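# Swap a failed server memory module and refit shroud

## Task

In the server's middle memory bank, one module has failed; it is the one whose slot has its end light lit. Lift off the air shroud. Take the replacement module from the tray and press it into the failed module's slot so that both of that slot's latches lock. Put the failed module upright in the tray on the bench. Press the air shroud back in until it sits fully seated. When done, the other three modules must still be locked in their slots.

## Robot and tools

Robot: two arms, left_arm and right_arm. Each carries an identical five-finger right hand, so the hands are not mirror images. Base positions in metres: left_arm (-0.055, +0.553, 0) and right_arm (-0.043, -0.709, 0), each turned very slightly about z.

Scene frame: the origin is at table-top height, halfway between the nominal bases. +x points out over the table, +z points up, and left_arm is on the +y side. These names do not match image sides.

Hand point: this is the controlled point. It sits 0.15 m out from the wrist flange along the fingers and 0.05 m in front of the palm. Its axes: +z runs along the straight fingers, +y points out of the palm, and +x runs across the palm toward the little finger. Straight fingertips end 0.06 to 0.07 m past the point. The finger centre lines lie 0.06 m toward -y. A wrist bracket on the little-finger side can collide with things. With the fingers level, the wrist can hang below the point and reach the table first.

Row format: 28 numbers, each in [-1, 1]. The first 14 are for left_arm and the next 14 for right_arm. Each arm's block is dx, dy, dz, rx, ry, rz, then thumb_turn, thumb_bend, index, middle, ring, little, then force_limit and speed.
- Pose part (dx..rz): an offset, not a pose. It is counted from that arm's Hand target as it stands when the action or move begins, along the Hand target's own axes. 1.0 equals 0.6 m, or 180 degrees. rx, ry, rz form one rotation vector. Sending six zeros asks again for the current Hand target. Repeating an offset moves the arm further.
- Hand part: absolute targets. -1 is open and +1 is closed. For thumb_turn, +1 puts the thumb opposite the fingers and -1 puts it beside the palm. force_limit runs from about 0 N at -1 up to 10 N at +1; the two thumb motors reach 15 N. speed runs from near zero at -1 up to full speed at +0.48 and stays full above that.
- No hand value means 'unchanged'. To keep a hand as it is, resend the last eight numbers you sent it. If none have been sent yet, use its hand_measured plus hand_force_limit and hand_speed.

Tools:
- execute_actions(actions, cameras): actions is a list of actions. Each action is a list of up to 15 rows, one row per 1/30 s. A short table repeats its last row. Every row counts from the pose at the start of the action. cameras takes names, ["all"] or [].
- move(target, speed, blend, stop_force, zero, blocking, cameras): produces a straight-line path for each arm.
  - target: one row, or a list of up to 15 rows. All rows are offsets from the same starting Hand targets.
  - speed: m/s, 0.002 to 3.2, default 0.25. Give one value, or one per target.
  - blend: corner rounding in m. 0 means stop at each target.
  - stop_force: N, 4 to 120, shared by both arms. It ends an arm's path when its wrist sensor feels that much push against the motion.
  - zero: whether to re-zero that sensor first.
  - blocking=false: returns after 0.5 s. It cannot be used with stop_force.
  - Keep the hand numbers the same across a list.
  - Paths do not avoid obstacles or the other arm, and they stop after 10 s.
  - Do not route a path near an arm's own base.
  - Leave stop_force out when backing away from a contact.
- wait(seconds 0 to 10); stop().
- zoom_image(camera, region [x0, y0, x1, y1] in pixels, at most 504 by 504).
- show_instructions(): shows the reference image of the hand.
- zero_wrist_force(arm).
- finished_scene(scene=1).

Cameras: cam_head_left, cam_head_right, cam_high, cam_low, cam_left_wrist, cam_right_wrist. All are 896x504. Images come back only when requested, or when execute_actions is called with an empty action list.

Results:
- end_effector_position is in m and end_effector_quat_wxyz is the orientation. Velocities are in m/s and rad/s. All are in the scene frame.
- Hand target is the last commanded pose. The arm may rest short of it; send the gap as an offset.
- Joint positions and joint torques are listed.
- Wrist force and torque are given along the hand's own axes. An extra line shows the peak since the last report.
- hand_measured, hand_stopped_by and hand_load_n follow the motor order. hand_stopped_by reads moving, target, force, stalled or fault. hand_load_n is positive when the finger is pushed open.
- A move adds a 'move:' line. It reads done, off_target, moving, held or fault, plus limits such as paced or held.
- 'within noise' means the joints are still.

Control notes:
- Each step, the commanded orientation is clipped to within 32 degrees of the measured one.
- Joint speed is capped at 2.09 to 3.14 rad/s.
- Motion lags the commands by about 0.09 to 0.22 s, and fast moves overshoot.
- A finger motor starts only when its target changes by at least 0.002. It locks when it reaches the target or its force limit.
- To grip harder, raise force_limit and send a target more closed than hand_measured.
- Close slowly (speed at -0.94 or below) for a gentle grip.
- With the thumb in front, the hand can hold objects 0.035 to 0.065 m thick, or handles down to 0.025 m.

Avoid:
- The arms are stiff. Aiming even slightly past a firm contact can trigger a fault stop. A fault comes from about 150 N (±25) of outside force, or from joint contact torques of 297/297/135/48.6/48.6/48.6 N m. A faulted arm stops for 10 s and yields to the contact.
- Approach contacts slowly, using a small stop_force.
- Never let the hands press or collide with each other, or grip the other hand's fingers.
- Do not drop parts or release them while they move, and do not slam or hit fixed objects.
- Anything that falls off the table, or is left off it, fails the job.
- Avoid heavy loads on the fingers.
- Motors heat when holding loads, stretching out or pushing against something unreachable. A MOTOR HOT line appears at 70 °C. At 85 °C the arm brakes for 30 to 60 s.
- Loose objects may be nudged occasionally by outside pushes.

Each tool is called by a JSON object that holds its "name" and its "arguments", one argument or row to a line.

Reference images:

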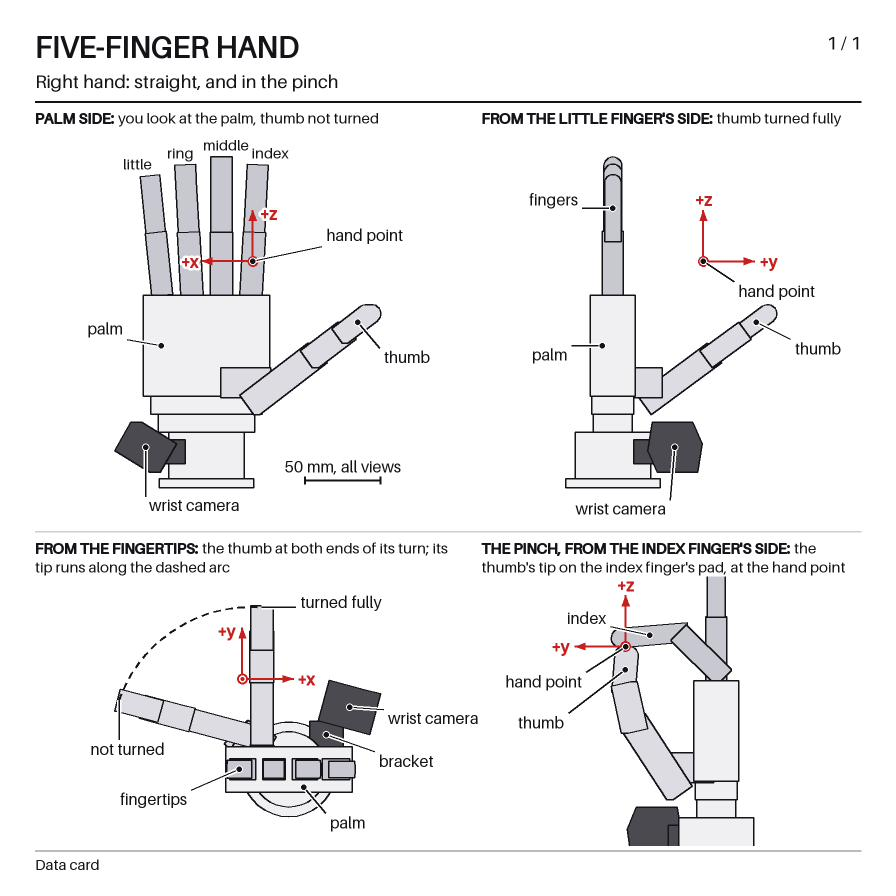

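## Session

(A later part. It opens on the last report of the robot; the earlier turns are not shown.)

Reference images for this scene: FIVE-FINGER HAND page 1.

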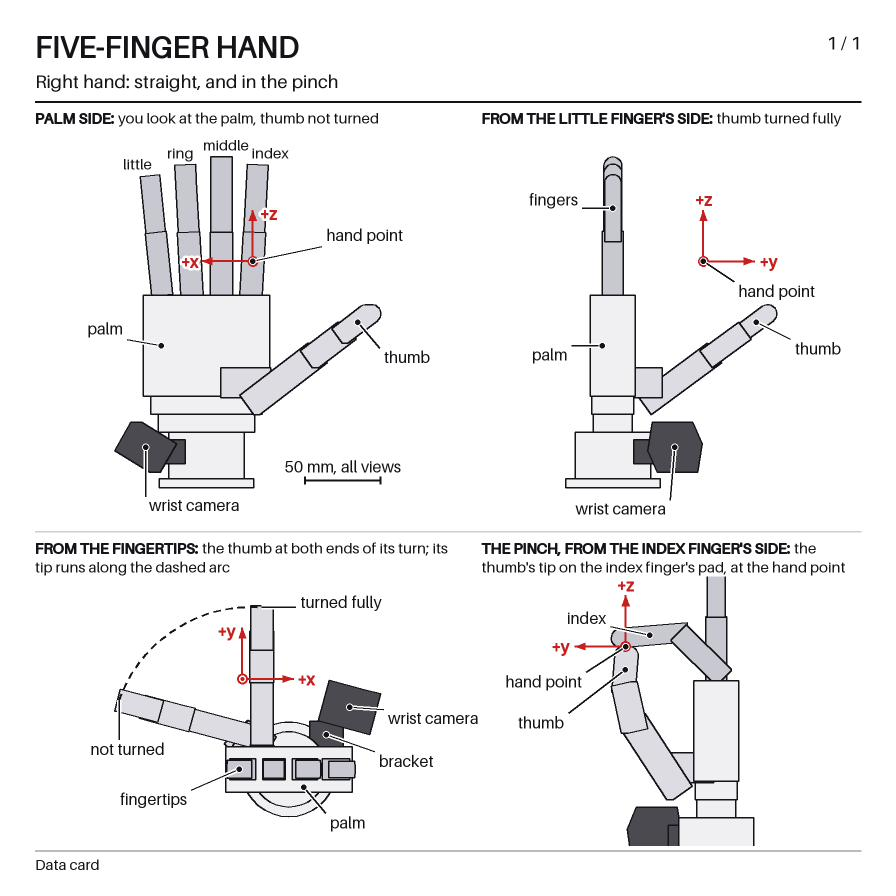

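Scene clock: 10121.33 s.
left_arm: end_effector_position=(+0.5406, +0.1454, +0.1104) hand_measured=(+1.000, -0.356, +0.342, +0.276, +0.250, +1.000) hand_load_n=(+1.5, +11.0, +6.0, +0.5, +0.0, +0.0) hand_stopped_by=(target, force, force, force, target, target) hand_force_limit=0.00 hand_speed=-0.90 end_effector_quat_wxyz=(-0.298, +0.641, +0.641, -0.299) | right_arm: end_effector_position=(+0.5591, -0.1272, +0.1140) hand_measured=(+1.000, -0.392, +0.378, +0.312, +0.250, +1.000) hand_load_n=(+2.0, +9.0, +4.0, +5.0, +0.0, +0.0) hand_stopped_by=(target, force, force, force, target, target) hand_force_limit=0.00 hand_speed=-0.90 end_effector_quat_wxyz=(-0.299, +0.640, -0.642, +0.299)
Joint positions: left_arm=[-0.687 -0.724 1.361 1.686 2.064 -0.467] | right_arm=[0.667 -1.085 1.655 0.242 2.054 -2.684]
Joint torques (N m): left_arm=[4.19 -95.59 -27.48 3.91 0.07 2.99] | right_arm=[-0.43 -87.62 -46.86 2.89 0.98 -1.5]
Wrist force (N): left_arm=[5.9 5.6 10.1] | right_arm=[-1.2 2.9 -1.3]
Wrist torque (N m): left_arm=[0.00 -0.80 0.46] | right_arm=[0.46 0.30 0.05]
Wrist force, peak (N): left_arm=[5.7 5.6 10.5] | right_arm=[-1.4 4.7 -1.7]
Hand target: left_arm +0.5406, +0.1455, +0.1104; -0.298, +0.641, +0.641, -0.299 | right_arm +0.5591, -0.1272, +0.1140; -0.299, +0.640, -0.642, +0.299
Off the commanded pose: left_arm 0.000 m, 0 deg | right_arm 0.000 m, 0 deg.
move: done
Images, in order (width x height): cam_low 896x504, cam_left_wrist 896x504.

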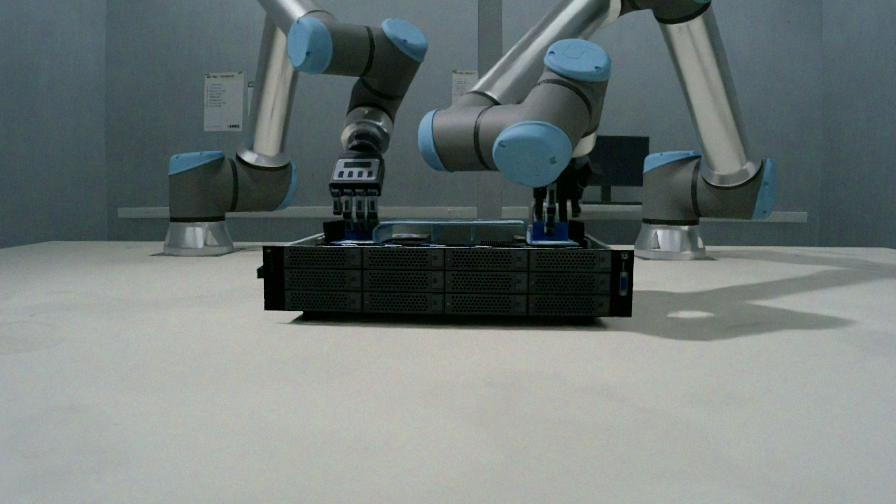

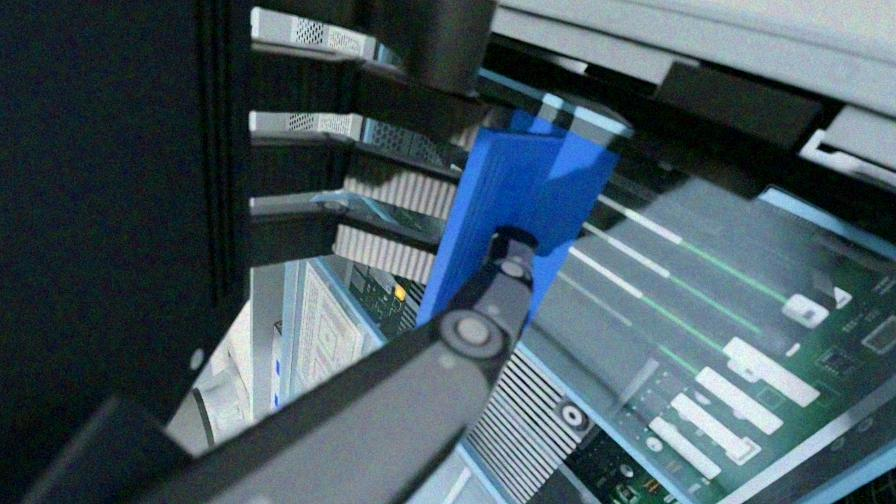

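{"name": "move", "arguments": {
  "target": [0,0.01277,0.01072,0,0,0,1,0.3,0.8,0.8,0.25,1,0.0,-0.9,0,0.01277,0.01072,0,0,0,1,0.3,0.8,0.8,0.25,1,0.0,-0.9],
  "speed": 0.01,
  "stop_force": 6,
  "cameras": ["cam_low","cam_left_wrist"]
}}

{"name": "zoom_image", "arguments": {
  "camera": "cam_low",
  "region": [310, 185, 380, 255]
}}

{"name": "zoom_image", "arguments": {
  "camera": "cam_low",
  "region": [535, 185, 605, 255]
}}

{"name": "zoom_image", "arguments": {
  "camera": "cam_left_wrist",
  "region": [620, 30, 896, 220]
}}

Scene clock: 10127.10 s.
left_arm: end_effector_position=(+0.5406, +0.1455, +0.1003) hand_measured=(+1.000, -0.356, +0.342, +0.276, +0.250, +1.000) hand_load_n=(+2.0, +10.5, +5.5, +0.5, +0.0, +0.0) hand_stopped_by=(target, force, force, force, target, target) hand_force_limit=0.00 hand_speed=-0.90 end_effector_quat_wxyz=(-0.298, +0.641, +0.641, -0.299) | right_arm: end_effector_position=(+0.5591, -0.1272, +0.1040) hand_measured=(+1.000, -0.392, +0.378, +0.312, +0.250, +1.000) hand_load_n=(+2.0, +9.0, +4.0, +5.0, +0.0, +0.0) hand_stopped_by=(target, force, force, force, target, target) hand_force_limit=0.00 hand_speed=-0.90 end_effector_quat_wxyz=(-0.299, +0.640, -0.642, +0.299)
Joint positions: left_arm=[-0.687 -0.714 1.363 1.674 2.064 -0.467] | right_arm=[0.667 -1.076 1.662 0.226 2.054 -2.684]
Joint torques (N m): left_arm=[-6.74 -101.11 -26.57 5.95 2.4 -2.65] | right_arm=[10.13 -86.68 -42.69 4.06 2.13 0.87]
Wrist force (N): left_arm=[5.5 5.2 10.6] | right_arm=[-1.2 3.1 -1.0]
Wrist torque (N m): left_arm=[-0.11 -0.76 0.43] | right_arm=[0.48 0.29 0.05]
Wrist force, peak (N): left_arm=[7.0 5.8 10.1] | right_arm=[-1.2 3.7 -1.3]
Hand target: left_arm +0.5406, +0.1454, +0.1004; -0.298, +0.641, +0.641, -0.299 | right_arm +0.5591, -0.1272, +0.1040; -0.299, +0.640, -0.642, +0.299
Off the commanded pose: left_arm 0.000 m, 0 deg | right_arm 0.000 m, 0 deg.
move: done
Images, in order (width x height): cam_low 896x504, cam_left_wrist 896x504.

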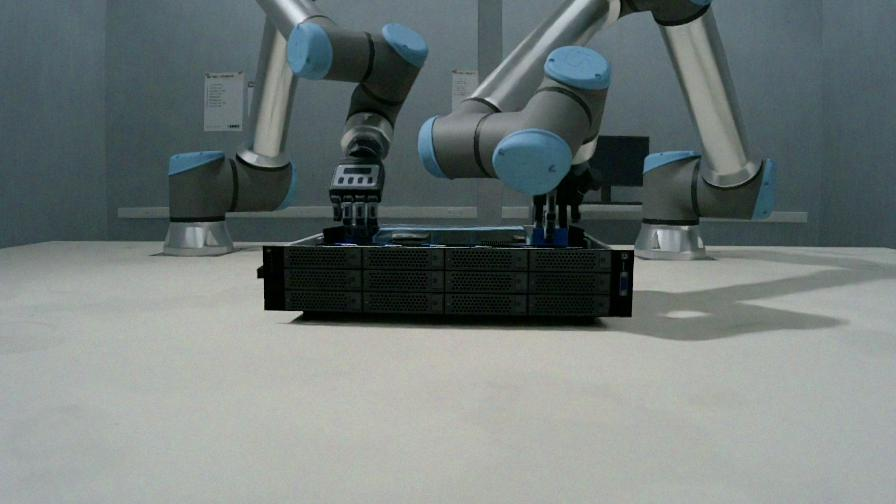

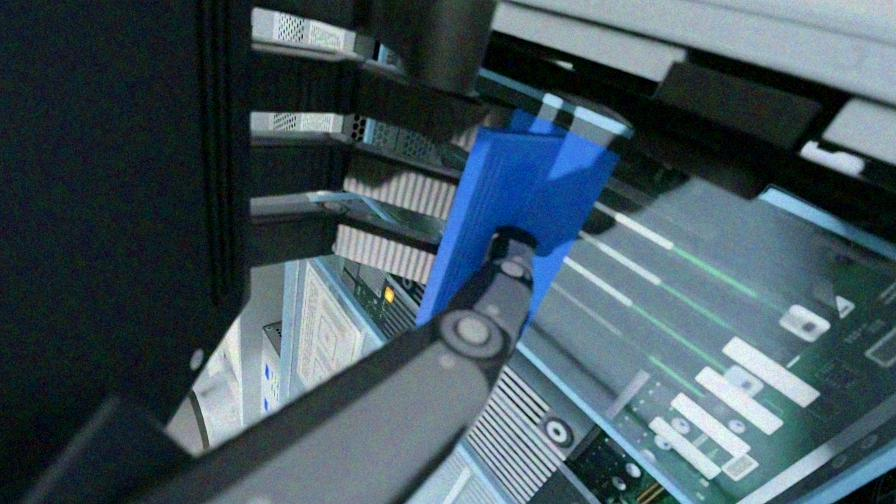

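Scaled by 7.200 from the camera's 896x504 image, which has a finer 1280x720 frame.

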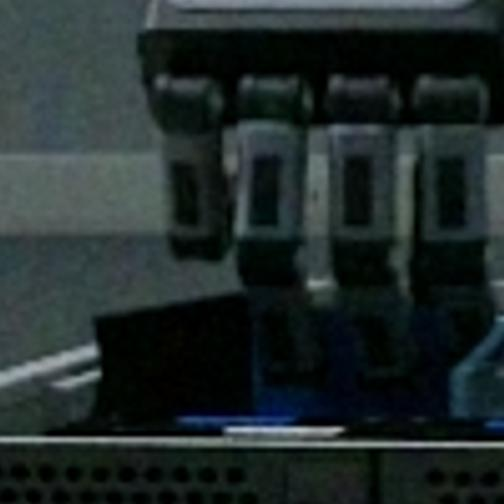

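Scaled by 7.200 from the camera's 896x504 image, which has a finer 1280x720 frame.

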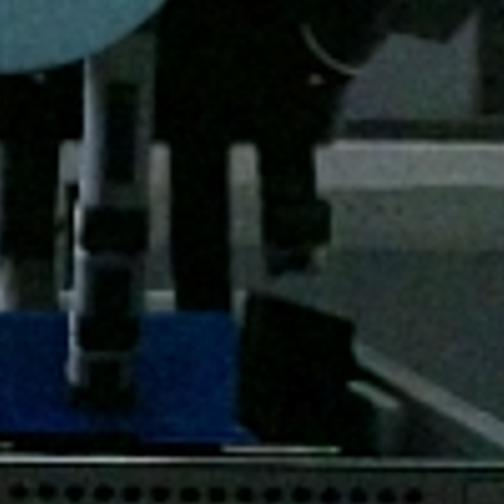

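Scaled by 1.826 from the camera's 896x504 image, which has a finer 1280x720 frame.

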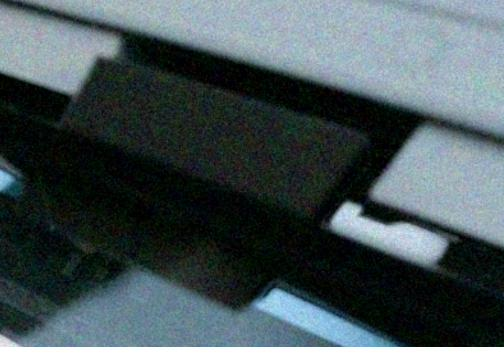

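{"name": "move", "arguments": {
  "target": [0,0.01277,0.01072,0,0,0,1,0.3,0.8,0.8,0.25,1,0.0,-0.9,0,0.01277,0.01072,0,0,0,1,0.3,0.8,0.8,0.25,1,0.0,-0.9],
  "speed": 0.01,
  "stop_force": 8,
  "cameras": ["cam_low","cam_left_wrist","cam_right_wrist"]
}}

{"name": "zoom_image", "arguments": {
  "camera": "cam_low",
  "region": [310, 185, 380, 255]
}}

{"name": "zoom_image", "arguments": {
  "camera": "cam_low",
  "region": [535, 185, 605, 255]
}}

{"name": "zoom_image", "arguments": {
  "camera": "cam_left_wrist",
  "region": [620, 30, 896, 220]
}}

Scene clock: 10134.67 s.
left_arm: end_effector_position=(+0.5406, +0.1454, +0.0903) hand_measured=(+1.000, -0.356, +0.342, +0.276, +0.250, +1.000) hand_load_n=(+1.0, +11.0, +4.0, +0.0, +0.0, +0.0) hand_stopped_by=(target, force, force, force, target, target) hand_force_limit=0.00 hand_speed=-0.90 end_effector_quat_wxyz=(-0.298, +0.641, +0.641, -0.299) | right_arm: end_effector_position=(+0.5592, -0.1271, +0.0977) hand_measured=(+1.000, -0.392, +0.378, +0.312, +0.250, +1.000) hand_load_n=(+3.5, +8.5, +5.5, +4.5, +0.0, +0.0) hand_stopped_by=(target, force, force, force, target, target) hand_force_limit=0.00 hand_speed=-0.90 end_effector_quat_wxyz=(-0.299, +0.640, -0.642, +0.299)
Joint positions: left_arm=[-0.687 -0.703 1.364 1.663 2.064 -0.467] | right_arm=[0.667 -1.07 1.666 0.217 2.054 -2.684]
Joint torques (N m): left_arm=[-8.77 -97.33 -25.18 5.48 2.85 -2.44] | right_arm=[9.46 -83.8 -41.35 5.74 1.88 1.89]
Wrist force (N): left_arm=[10.6 3.9 8.0] | right_arm=[-9.4 0.6 -2.3]
Wrist torque (N m): left_arm=[-0.03 -0.83 0.42] | right_arm=[0.42 0.37 0.05]
Wrist force, peak (N): left_arm=[10.3 5.3 9.6] | right_arm=[-9.5 -1.6 -3.9]
Hand target: left_arm +0.5406, +0.1454, +0.0904; -0.298, +0.641, +0.641, -0.299 | right_arm +0.5592, -0.1271, +0.0977; -0.299, +0.640, -0.642, +0.299 (not the last commanded pose)
Off the commanded pose: left_arm 0.000 m, 0 deg | right_arm 0.004 m, 0 deg.
move: contact (right_arm)
Images, in order (width x height): cam_low 896x504, cam_left_wrist 896x504, cam_right_wrist 896x504.

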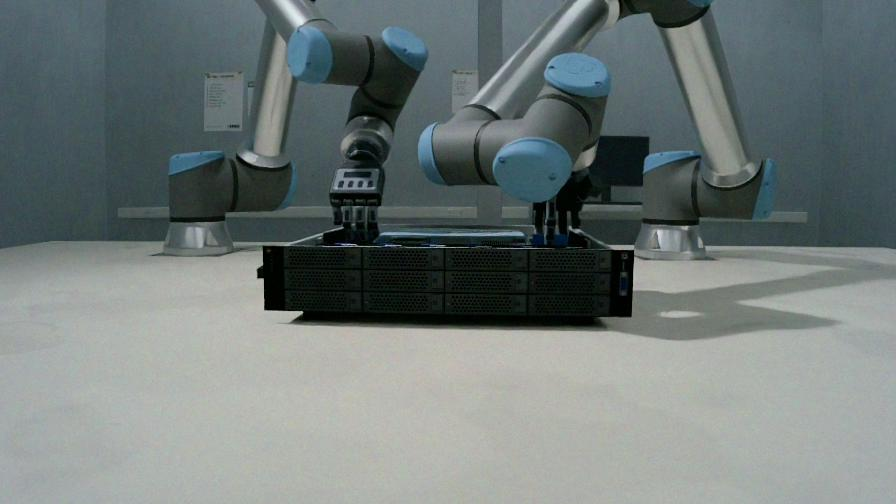

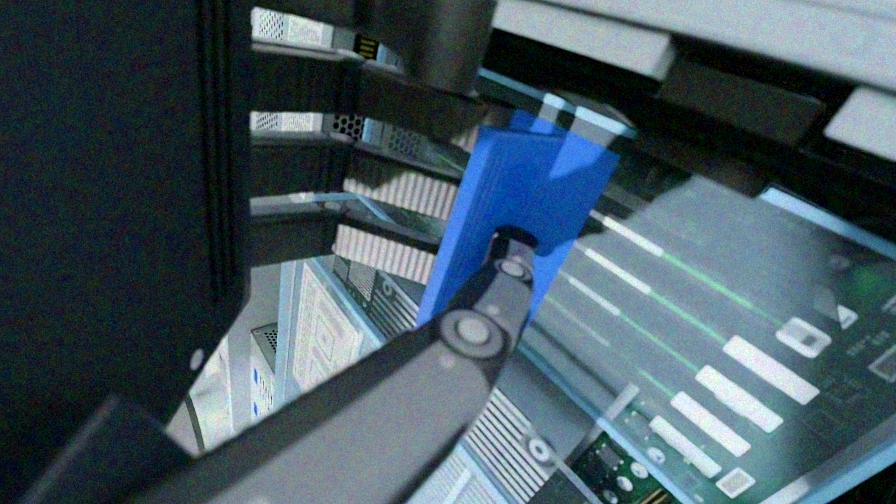

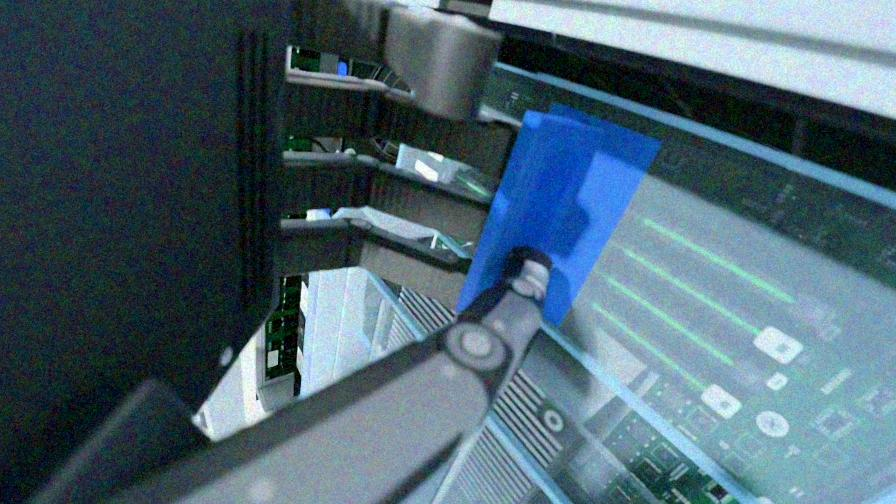

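Scaled by 7.200 from the camera's 896x504 image, which has a finer 1280x720 frame.

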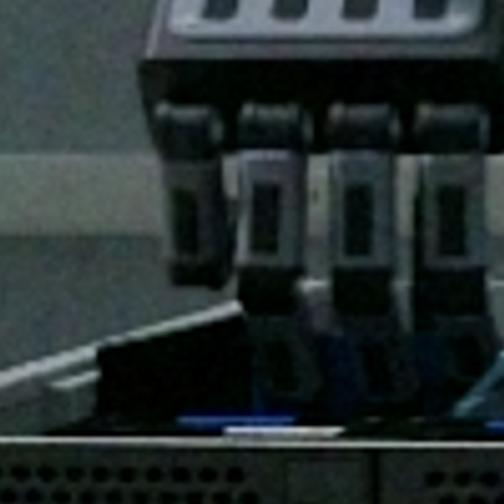

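Scaled by 7.200 from the camera's 896x504 image, which has a finer 1280x720 frame.

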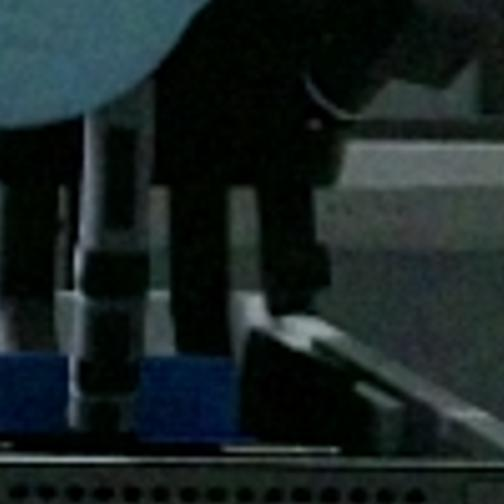

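Scaled by 1.826 from the camera's 896x504 image, which has a finer 1280x720 frame.

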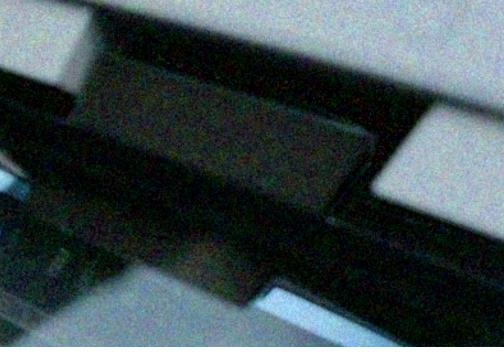

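{"name": "move", "arguments": {
  "target": [
    [0,-0.00651,-0.00547,0,0,0,1,0.3,0.8,0.8,0.25,1,0.0,-0.9,0,-0.00166,-0.00139,0,0,0,1,0.3,0.8,0.8,0.25,1,0.0,-0.9],
    [0.002,-0.00651,-0.00547,0,0,0,1,0.3,0.8,0.8,0.25,1,0.0,-0.9,-0.002,-0.00166,-0.00139,0,0,0,1,0.3,0.8,0.8,0.25,1,0.0,-0.9]
  ],
  "speed": 0.01
}}

{"name": "move", "arguments": {
  "target": [0,0.00766,0.00643,0,0,0,1,0.3,0.8,0.8,0.25,1,0.0,-0.9,0,0.00766,0.00643,0,0,0,1,0.3,0.8,0.8,0.25,1,0.0,-0.9],
  "speed": 0.01,
  "stop_force": 8,
  "cameras": ["cam_low"]
}}

Scene clock: 10144.70 s.
left_arm: end_effector_position=(+0.5406, +0.1466, +0.0955) hand_measured=(+1.000, -0.356, +0.342, +0.276, +0.250, +1.000) hand_load_n=(+1.5, +10.5, +5.5, +0.5, +0.0, +0.0) hand_stopped_by=(target, force, force, force, target, target) hand_force_limit=0.00 hand_speed=-0.90 end_effector_quat_wxyz=(-0.298, +0.641, +0.641, -0.299) | right_arm: end_effector_position=(+0.5592, -0.1259, +0.0991) hand_measured=(+1.000, -0.392, +0.378, +0.312, +0.250, +1.000) hand_load_n=(+2.0, +9.0, +4.5, +4.5, +0.0, +0.5) hand_stopped_by=(target, force, force, force, target, target) hand_force_limit=0.00 hand_speed=-0.90 end_effector_quat_wxyz=(-0.299, +0.640, -0.642, +0.299)
Joint positions: left_arm=[-0.686 -0.709 1.365 1.668 2.064 -0.466] | right_arm=[0.669 -1.07 1.662 0.22 2.056 -2.682]
Joint torques (N m): left_arm=[-5.93 -91.74 -22.55 1.83 0.19 4.16] | right_arm=[-0.93 -75.35 -34.81 2.05 1.05 1.86]
Wrist force (N): left_arm=[6.8 4.9 9.3] | right_arm=[-1.1 2.8 -1.7]
Wrist torque (N m): left_arm=[-0.05 -0.73 0.40] | right_arm=[0.49 0.26 0.05]
Wrist force, peak (N): left_arm=[10.8 4.6 8.9] | right_arm=[-9.5 0.1 -3.1]
Hand target: left_arm +0.5406, +0.1466, +0.0955; -0.298, +0.641, +0.641, -0.299 | right_arm +0.5592, -0.1260, +0.0990; -0.299, +0.640, -0.642, +0.299
Off the commanded pose: left_arm 0.000 m, 0 deg | right_arm 0.000 m, 0 deg.
move: done

Scene clock: 10146.67 s.
left_arm: end_effector_position=(+0.5406, +0.1467, +0.0904) hand_measured=(+1.000, -0.356, +0.342, +0.276, +0.250, +1.000) hand_load_n=(+2.5, +10.0, +4.5, +1.0, +0.0, +0.0) hand_stopped_by=(target, force, force, force, target, target) hand_force_limit=0.00 hand_speed=-0.90 end_effector_quat_wxyz=(-0.298, +0.641, +0.641, -0.299) | right_arm: end_effector_position=(+0.5592, -0.1259, +0.0930) hand_measured=(+1.000, -0.392, +0.378, +0.312, +0.250, +1.000) hand_load_n=(+0.5, +9.0, +5.0, +4.0, +0.0, +0.5) hand_stopped_by=(target, force, force, force, target, target) hand_force_limit=0.00 hand_speed=-0.90 end_effector_quat_wxyz=(-0.299, +0.640, -0.642, +0.299)
Joint positions: left_arm=[-0.686 -0.704 1.366 1.662 2.064 -0.466] | right_arm=[0.668 -1.065 1.666 0.211 2.055 -2.682]
Joint torques (N m): left_arm=[-2.15 -96.51 -38.66 6.19 -0.68 3.15] | right_arm=[-7.46 -89.16 -47.4 3.06 -1.17 -3.45]
Wrist force (N): left_arm=[-0.4 1.2 5.4] | right_arm=[3.4 3.0 -1.6]
Wrist torque (N m): left_arm=[-0.12 -0.59 0.44] | right_arm=[0.50 0.30 -0.02]
Wrist force, peak (N): left_arm=[6.7 5.6 10.0] | right_arm=[1.8 5.1 0.8]
Hand target: left_arm +0.5406, +0.1466, +0.0904; -0.298, +0.641, +0.641, -0.299 (not the last commanded pose) | right_arm +0.5592, -0.1259, +0.0930; -0.299, +0.640, -0.642, +0.299
Off the commanded pose: left_arm 0.001 m, 0 deg | right_arm 0.000 m, 0 deg.
move: contact (left_arm)
Images, in order (width x height): cam_low 896x504.

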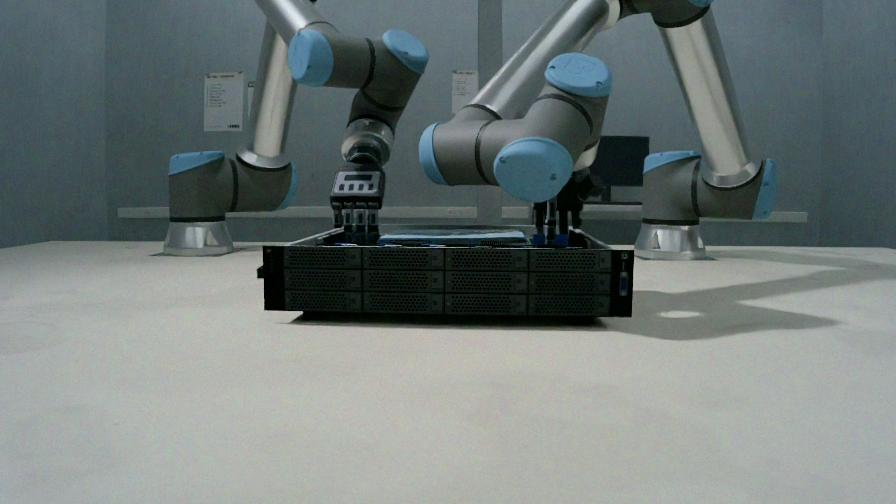

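{"name": "move", "arguments": {
  "target": [
    [0,-0.00128,-0.00107,0,0,0,1,0.3,0.8,0.8,0.25,1,0.0,-0.9,0,-0.00128,-0.00107,0,0,0,1,0.3,0.8,0.8,0.25,1,0.0,-0.9],
    [-0.001,-0.00128,-0.00107,0,0,0,1,0.3,0.8,0.8,0.25,1,0.0,-0.9,0.001,-0.00128,-0.00107,0,0,0,1,0.3,0.8,0.8,0.25,1,0.0,-0.9]
  ],
  "speed": 0.01
}}

Scene clock: 10154.73 s.
left_arm: end_effector_position=(+0.5406, +0.1460, +0.0915) hand_measured=(+1.000, -0.356, +0.342, +0.276, +0.250, +1.000) hand_load_n=(+2.5, +10.5, +5.5, +1.5, +0.0, +0.0) hand_stopped_by=(target, force, force, force, target, target) hand_force_limit=0.00 hand_speed=-0.90 end_effector_quat_wxyz=(-0.298, +0.641, +0.641, -0.299) | right_arm: end_effector_position=(+0.5592, -0.1265, +0.0941) hand_measured=(+1.000, -0.392, +0.378, +0.312, +0.250, +1.000) hand_load_n=(+1.5, +9.5, +5.0, +4.5, +0.0, +0.0) hand_stopped_by=(target, force, force, force, target, target) hand_force_limit=0.00 hand_speed=-0.90 end_effector_quat_wxyz=(-0.299, +0.640, -0.642, +0.299)
Joint positions: left_arm=[-0.687 -0.705 1.365 1.664 2.064 -0.467] | right_arm=[0.668 -1.066 1.667 0.212 2.055 -2.683]
Joint torques (N m): left_arm=[-2.61 -80.1 -38.09 6.47 2.83 -3.27] | right_arm=[-1.49 -83.66 -29.46 -2.09 -0.33 -3.11]
Wrist force (N): left_arm=[2.7 4.6 9.1] | right_arm=[-0.4 6.9 1.3]
Wrist torque (N m): left_arm=[-0.09 -0.74 0.56] | right_arm=[0.54 0.25 0.16]
Wrist force, peak (N): left_arm=[0.0 5.5 9.6] | right_arm=[0.3 7.2 1.4]
Hand target: left_arm +0.5406, +0.1460, +0.0914; -0.298, +0.641, +0.641, -0.299 | right_arm +0.5592, -0.1265, +0.0940; -0.299, +0.640, -0.642, +0.299
Off the commanded pose: left_arm 0.000 m, 0 deg | right_arm 0.000 m, 0 deg.
move: done

{"name": "move", "arguments": {
  "target": [0,0.00906,0.00761,0,0,0,1,0.3,0.8,0.8,0.25,1,0.0,-0.9,0,0.00779,0.00654,0,0,0,1,0.3,0.8,0.8,0.25,1,0.0,-0.9],
  "speed": 0.01,
  "stop_force": 8,
  "cameras": ["cam_low","cam_left_wrist"]
}}

{"name": "zoom_image", "arguments": {
  "camera": "cam_low",
  "region": [310, 195, 380, 265]
}}

{"name": "zoom_image", "arguments": {
  "camera": "cam_low",
  "region": [535, 195, 605, 265]
}}

Scene clock: 10162.33 s.
left_arm: end_effector_position=(+0.5406, +0.1460, +0.0851) hand_measured=(+1.000, -0.356, +0.342, +0.276, +0.250, +1.000) hand_load_n=(+1.5, +9.0, +5.0, +1.5, +0.0, +0.0) hand_stopped_by=(target, force, force, force, target, target) hand_force_limit=0.00 hand_speed=-0.90 end_effector_quat_wxyz=(-0.298, +0.641, +0.641, -0.299) | right_arm: end_effector_position=(+0.5592, -0.1265, +0.0912) hand_measured=(+1.000, -0.392, +0.378, +0.312, +0.250, +1.000) hand_load_n=(+1.5, +9.0, +6.5, +4.0, +0.0, +0.0) hand_stopped_by=(target, force, force, force, target, target) hand_force_limit=0.00 hand_speed=-0.90 end_effector_quat_wxyz=(-0.299, +0.640, -0.642, +0.299)
Joint positions: left_arm=[-0.687 -0.698 1.366 1.656 2.064 -0.467] | right_arm=[0.668 -1.064 1.668 0.207 2.055 -2.683]
Joint torques (N m): left_arm=[-5.42 -93.32 -25.75 4.58 0.61 -2.94] | right_arm=[13.48 -90.1 -45.78 4.52 0.87 2.27]
Wrist force (N): left_arm=[5.1 -1.5 5.4] | right_arm=[-3.4 3.7 -0.3]
Wrist torque (N m): left_arm=[-0.16 -0.70 0.51] | right_arm=[0.47 0.26 0.15]
Wrist force, peak (N): left_arm=[4.1 8.3 11.7] | right_arm=[-0.6 7.5 1.6]
Hand target: left_arm +0.5406, +0.1460, +0.0851; -0.298, +0.641, +0.641, -0.299 (not the last commanded pose) | right_arm +0.5592, -0.1265, +0.0912; -0.299, +0.640, -0.642, +0.299 (not the last commanded pose)
Off the commanded pose: left_arm 0.001 m, 0 deg | right_arm 0.003 m, 0 deg.
move: contact (left_arm, right_arm)
Images, in order (width x height): cam_low 896x504, cam_left_wrist 896x504.

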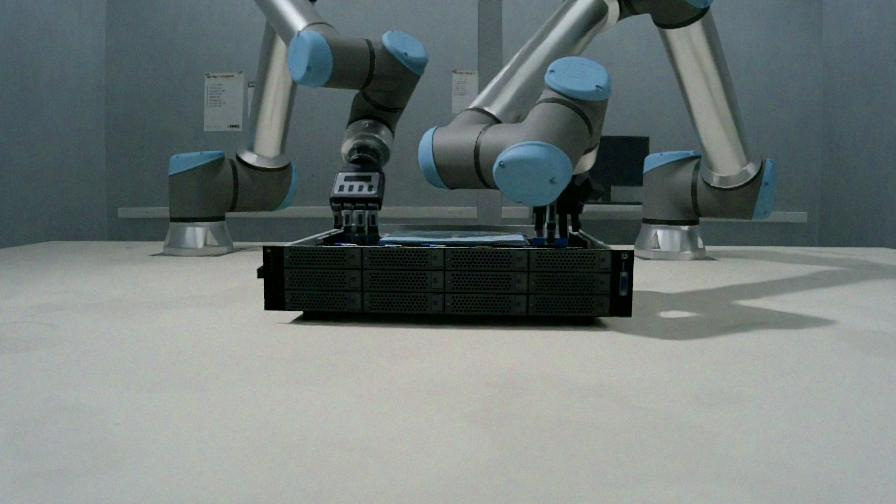

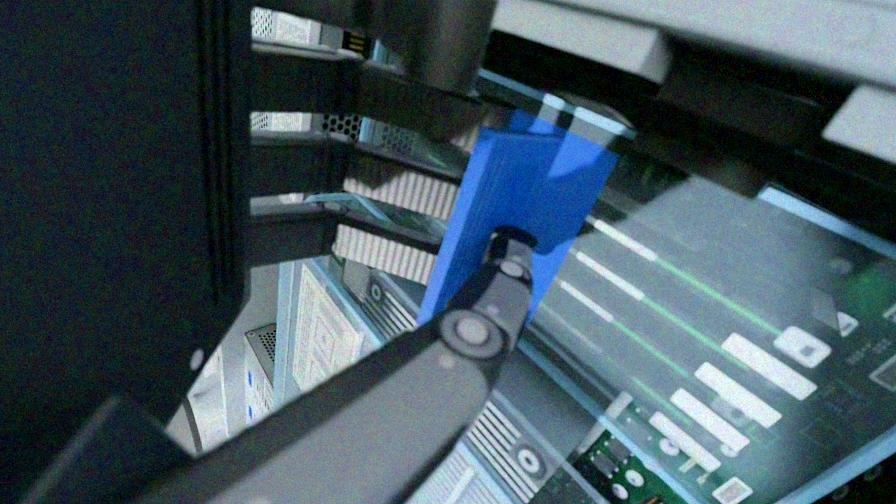

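Scaled by 7.200 from the camera's 896x504 image, which has a finer 1280x720 frame.

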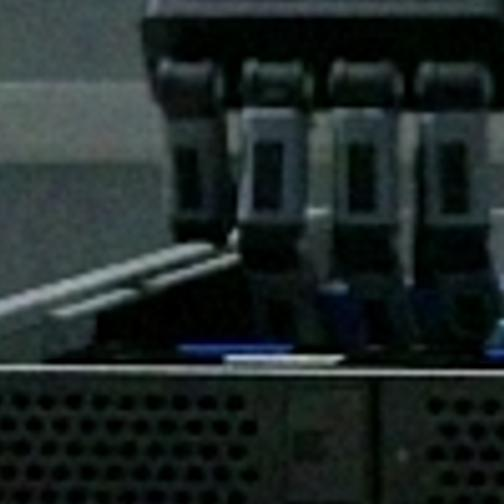

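Scaled by 7.200 from the camera's 896x504 image, which has a finer 1280x720 frame.

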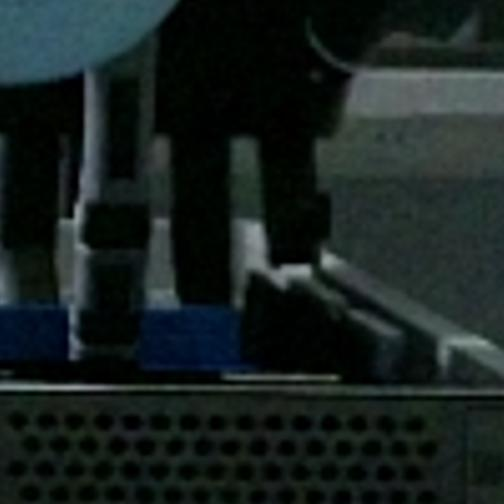

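{"name": "move", "arguments": {
  "target": [0,0.00383,0.00322,0,0,0,1,0.3,0.8,0.8,0.25,1,0.0,-0.9,0,0.00638,0.00536,0,0,0,1,0.3,0.8,0.8,0.25,1,0.0,-0.9],
  "speed": 0.005,
  "stop_force": 15,
  "cameras": ["cam_low","cam_left_wrist","cam_right_wrist"]
}}

Scene clock: 10169.13 s.
left_arm: end_effector_position=(+0.5406, +0.1460, +0.0821) hand_measured=(+1.000, -0.356, +0.342, +0.276, +0.250, +1.000) hand_load_n=(+1.0, +8.5, +4.5, +1.0, +0.0, +0.0) hand_stopped_by=(target, force, force, force, target, target) hand_force_limit=0.00 hand_speed=-0.90 end_effector_quat_wxyz=(-0.298, +0.641, +0.641, -0.299) | right_arm: end_effector_position=(+0.5593, -0.1265, +0.0904) hand_measured=(+1.000, -0.392, +0.378, +0.314, +0.250, +1.000) hand_load_n=(+0.5, +8.5, +3.5, +2.5, +0.0, +0.0) hand_stopped_by=(target, force, force, force, target, target) hand_force_limit=0.00 hand_speed=-0.90 end_effector_quat_wxyz=(-0.299, +0.640, -0.642, +0.299)
Joint positions: left_arm=[-0.687 -0.695 1.366 1.653 2.064 -0.467] | right_arm=[0.668 -1.063 1.669 0.206 2.055 -2.683]
Joint torques (N m): left_arm=[-9 -79.52 -17.07 0.99 0.91 -3.23] | right_arm=[10.85 -77.65 -38.43 4.21 1.04 2.23]
Wrist force (N): left_arm=[4.6 -6.6 0.6] | right_arm=[0.5 -7.6 -11.4]
Wrist torque (N m): left_arm=[-0.25 -0.62 0.44] | right_arm=[0.27 0.40 -0.01]
Wrist force, peak (N): left_arm=[5.4 -8.2 1.6] | right_arm=[1.2 -8.4 -13.7]
Hand target: left_arm +0.5406, +0.1460, +0.0821; -0.298, +0.641, +0.641, -0.299 | right_arm +0.5593, -0.1265, +0.0904; -0.299, +0.640, -0.642, +0.299 (not the last commanded pose)
Off the commanded pose: left_arm 0.000 m, 0 deg | right_arm 0.004 m, 0 deg.
move: contact (right_arm)
Images, in order (width x height): cam_low 896x504, cam_left_wrist 896x504, cam_right_wrist 896x504.

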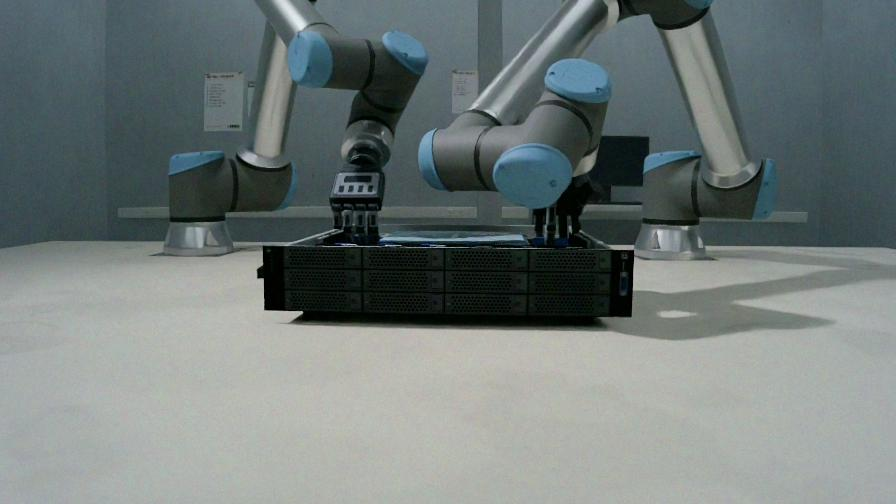

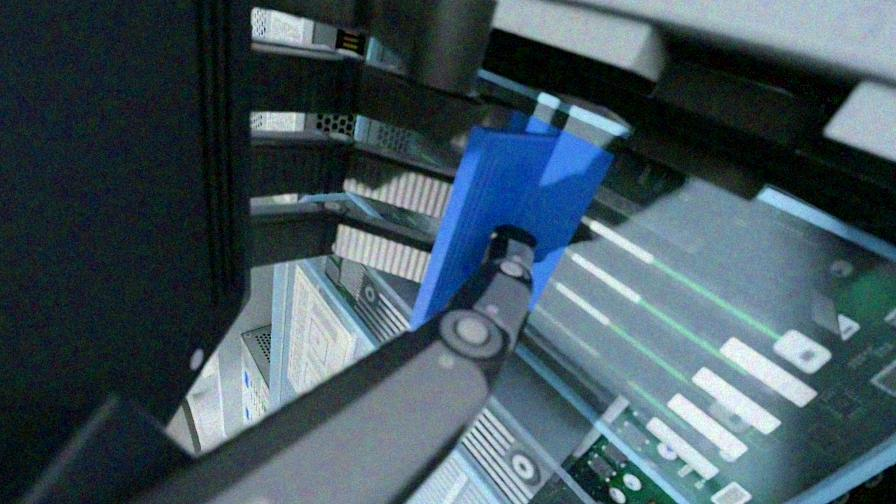

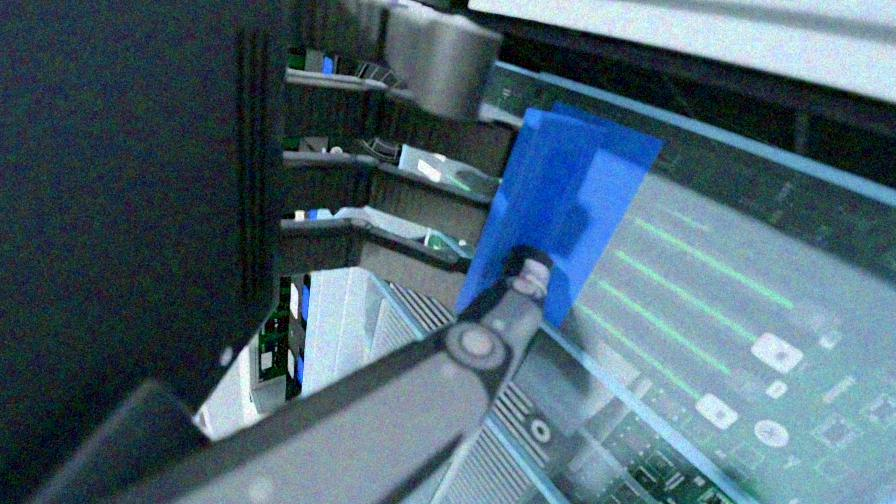

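{"name": "move", "arguments": {
  "target": [0,0,0,0,0,0,1,0.3,0.8,0.8,0.25,1,0.0,-0.9,0,0.00574,0.00482,0,0,0,1,0.3,0.8,0.8,0.25,1,0.0,-0.9],
  "speed": 0.005,
  "stop_force": 15,
  "cameras": ["cam_right_wrist"]
}}

Scene clock: 10176.77 s.
left_arm: end_effector_position=(+0.5406, +0.1460, +0.0821) hand_measured=(+1.000, -0.356, +0.342, +0.276, +0.250, +1.000) hand_load_n=(+1.0, +8.5, +4.5, +1.0, +0.0, +0.0) hand_stopped_by=(target, force, force, force, target, target) hand_force_limit=0.00 hand_speed=-0.90 end_effector_quat_wxyz=(-0.298, +0.641, +0.641, -0.299) | right_arm: end_effector_position=(+0.5593, -0.1264, +0.0859) hand_measured=(+1.000, -0.392, +0.378, +0.314, +0.250, +1.000) hand_load_n=(+1.5, +9.0, +2.5, +2.0, +0.0, +0.0) hand_stopped_by=(target, force, force, force, target, target) hand_force_limit=0.00 hand_speed=-0.90 end_effector_quat_wxyz=(-0.299, +0.640, -0.642, +0.299)
Joint positions: left_arm=[-0.687 -0.695 1.366 1.653 2.064 -0.467] | right_arm=[0.668 -1.059 1.671 0.199 2.055 -2.683]
Joint torques (N m): left_arm=[-9.45 -84.12 -15.79 2.75 1.35 -3.41] | right_arm=[12.71 -63.72 -21.64 3.25 0.93 2.3]
Wrist force (N): left_arm=[4.6 -6.7 0.8] | right_arm=[-2.3 -8.5 -12.9]
Wrist torque (N m): left_arm=[-0.29 -0.63 0.44] | right_arm=[0.23 0.44 0.02]
Wrist force, peak (N): left_arm=[5.0 -7.2 0.7] | right_arm=[1.9 -9.2 -15.3]
Hand target: left_arm +0.5406, +0.1460, +0.0821; -0.298, +0.641, +0.641, -0.299 | right_arm +0.5593, -0.1264, +0.0859; -0.299, +0.640, -0.642, +0.299
Off the commanded pose: left_arm 0.000 m, 0 deg | right_arm 0.000 m, 0 deg.
move: done
Images, in order (width x height): cam_right_wrist 896x504.

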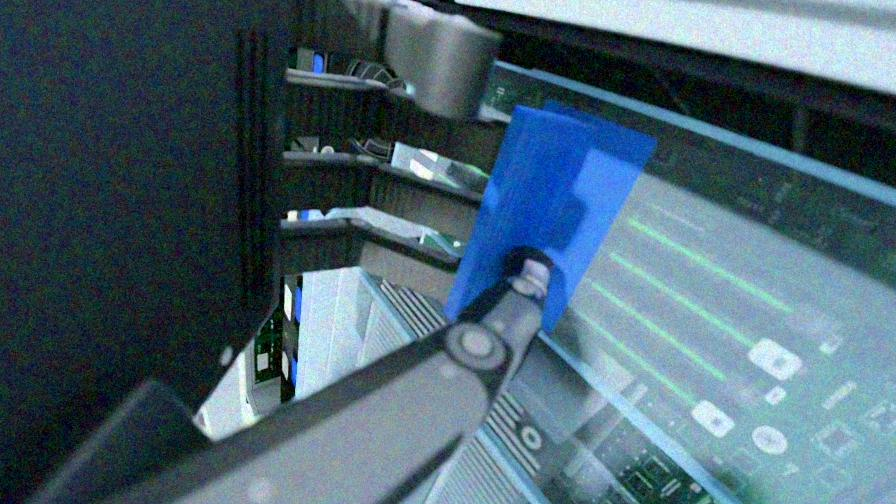

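{"name": "move", "arguments": {
  "target": [0,-0.00128,-0.00107,0,0,0,1,0.3,0.8,0.8,0.25,1,0.0,-0.9,0,-0.00128,-0.00107,0,0,0,1,0.3,0.8,0.8,0.25,1,0.0,-0.9],
  "speed": 0.005,
  "cameras": ["cam_left_wrist"]
}}

Scene clock: 10216.17 s.
left_arm: end_effector_position=(+0.5405, +0.1461, +0.0831) hand_measured=(+1.000, -0.356, +0.342, +0.276, +0.250, +1.000) hand_load_n=(+1.5, +9.5, +6.5, +2.0, +0.0, +0.0) hand_stopped_by=(target, force, force, force, target, target) hand_force_limit=0.00 hand_speed=-0.90 end_effector_quat_wxyz=(-0.298, +0.641, +0.641, -0.299) | right_arm: end_effector_position=(+0.5593, -0.1265, +0.0869) hand_measured=(+1.000, -0.392, +0.378, +0.314, +0.250, +1.000) hand_load_n=(+1.5, +9.5, +5.0, +4.0, +0.0, +0.0) hand_stopped_by=(target, force, force, force, target, target) hand_force_limit=0.00 hand_speed=-0.90 end_effector_quat_wxyz=(-0.299, +0.640, -0.642, +0.299)
Joint positions: left_arm=[-0.687 -0.696 1.366 1.654 2.064 -0.467] | right_arm=[0.668 -1.06 1.671 0.2 2.055 -2.683]
Joint torques (N m): left_arm=[-11.06 -99.35 -35.01 6.94 1.43 -3.19] | right_arm=[12.2 -88.51 -45.21 3.89 0.77 1.74]
Wrist force (N): left_arm=[3.4 6.1 10.0] | right_arm=[-3.3 3.1 -1.2]
Wrist torque (N m): left_arm=[0.03 -0.76 0.57] | right_arm=[0.47 0.29 0.17]
Wrist force, peak (N): left_arm=[3.4 6.1 10.0] | right_arm=[-2.7 -9.2 -13.8]
Hand target: left_arm +0.5406, +0.1460, +0.0831; -0.298, +0.641, +0.641, -0.299 | right_arm +0.5593, -0.1264, +0.0869; -0.299, +0.640, -0.642, +0.299
Off the commanded pose: left_arm 0.000 m, 0 deg | right_arm 0.000 m, 0 deg.
move: done
Images, in order (width x height): cam_left_wrist 896x504.

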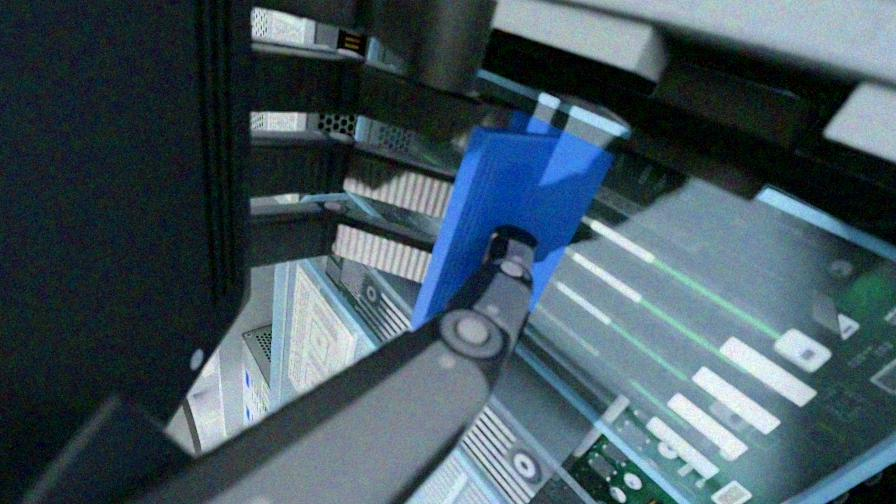

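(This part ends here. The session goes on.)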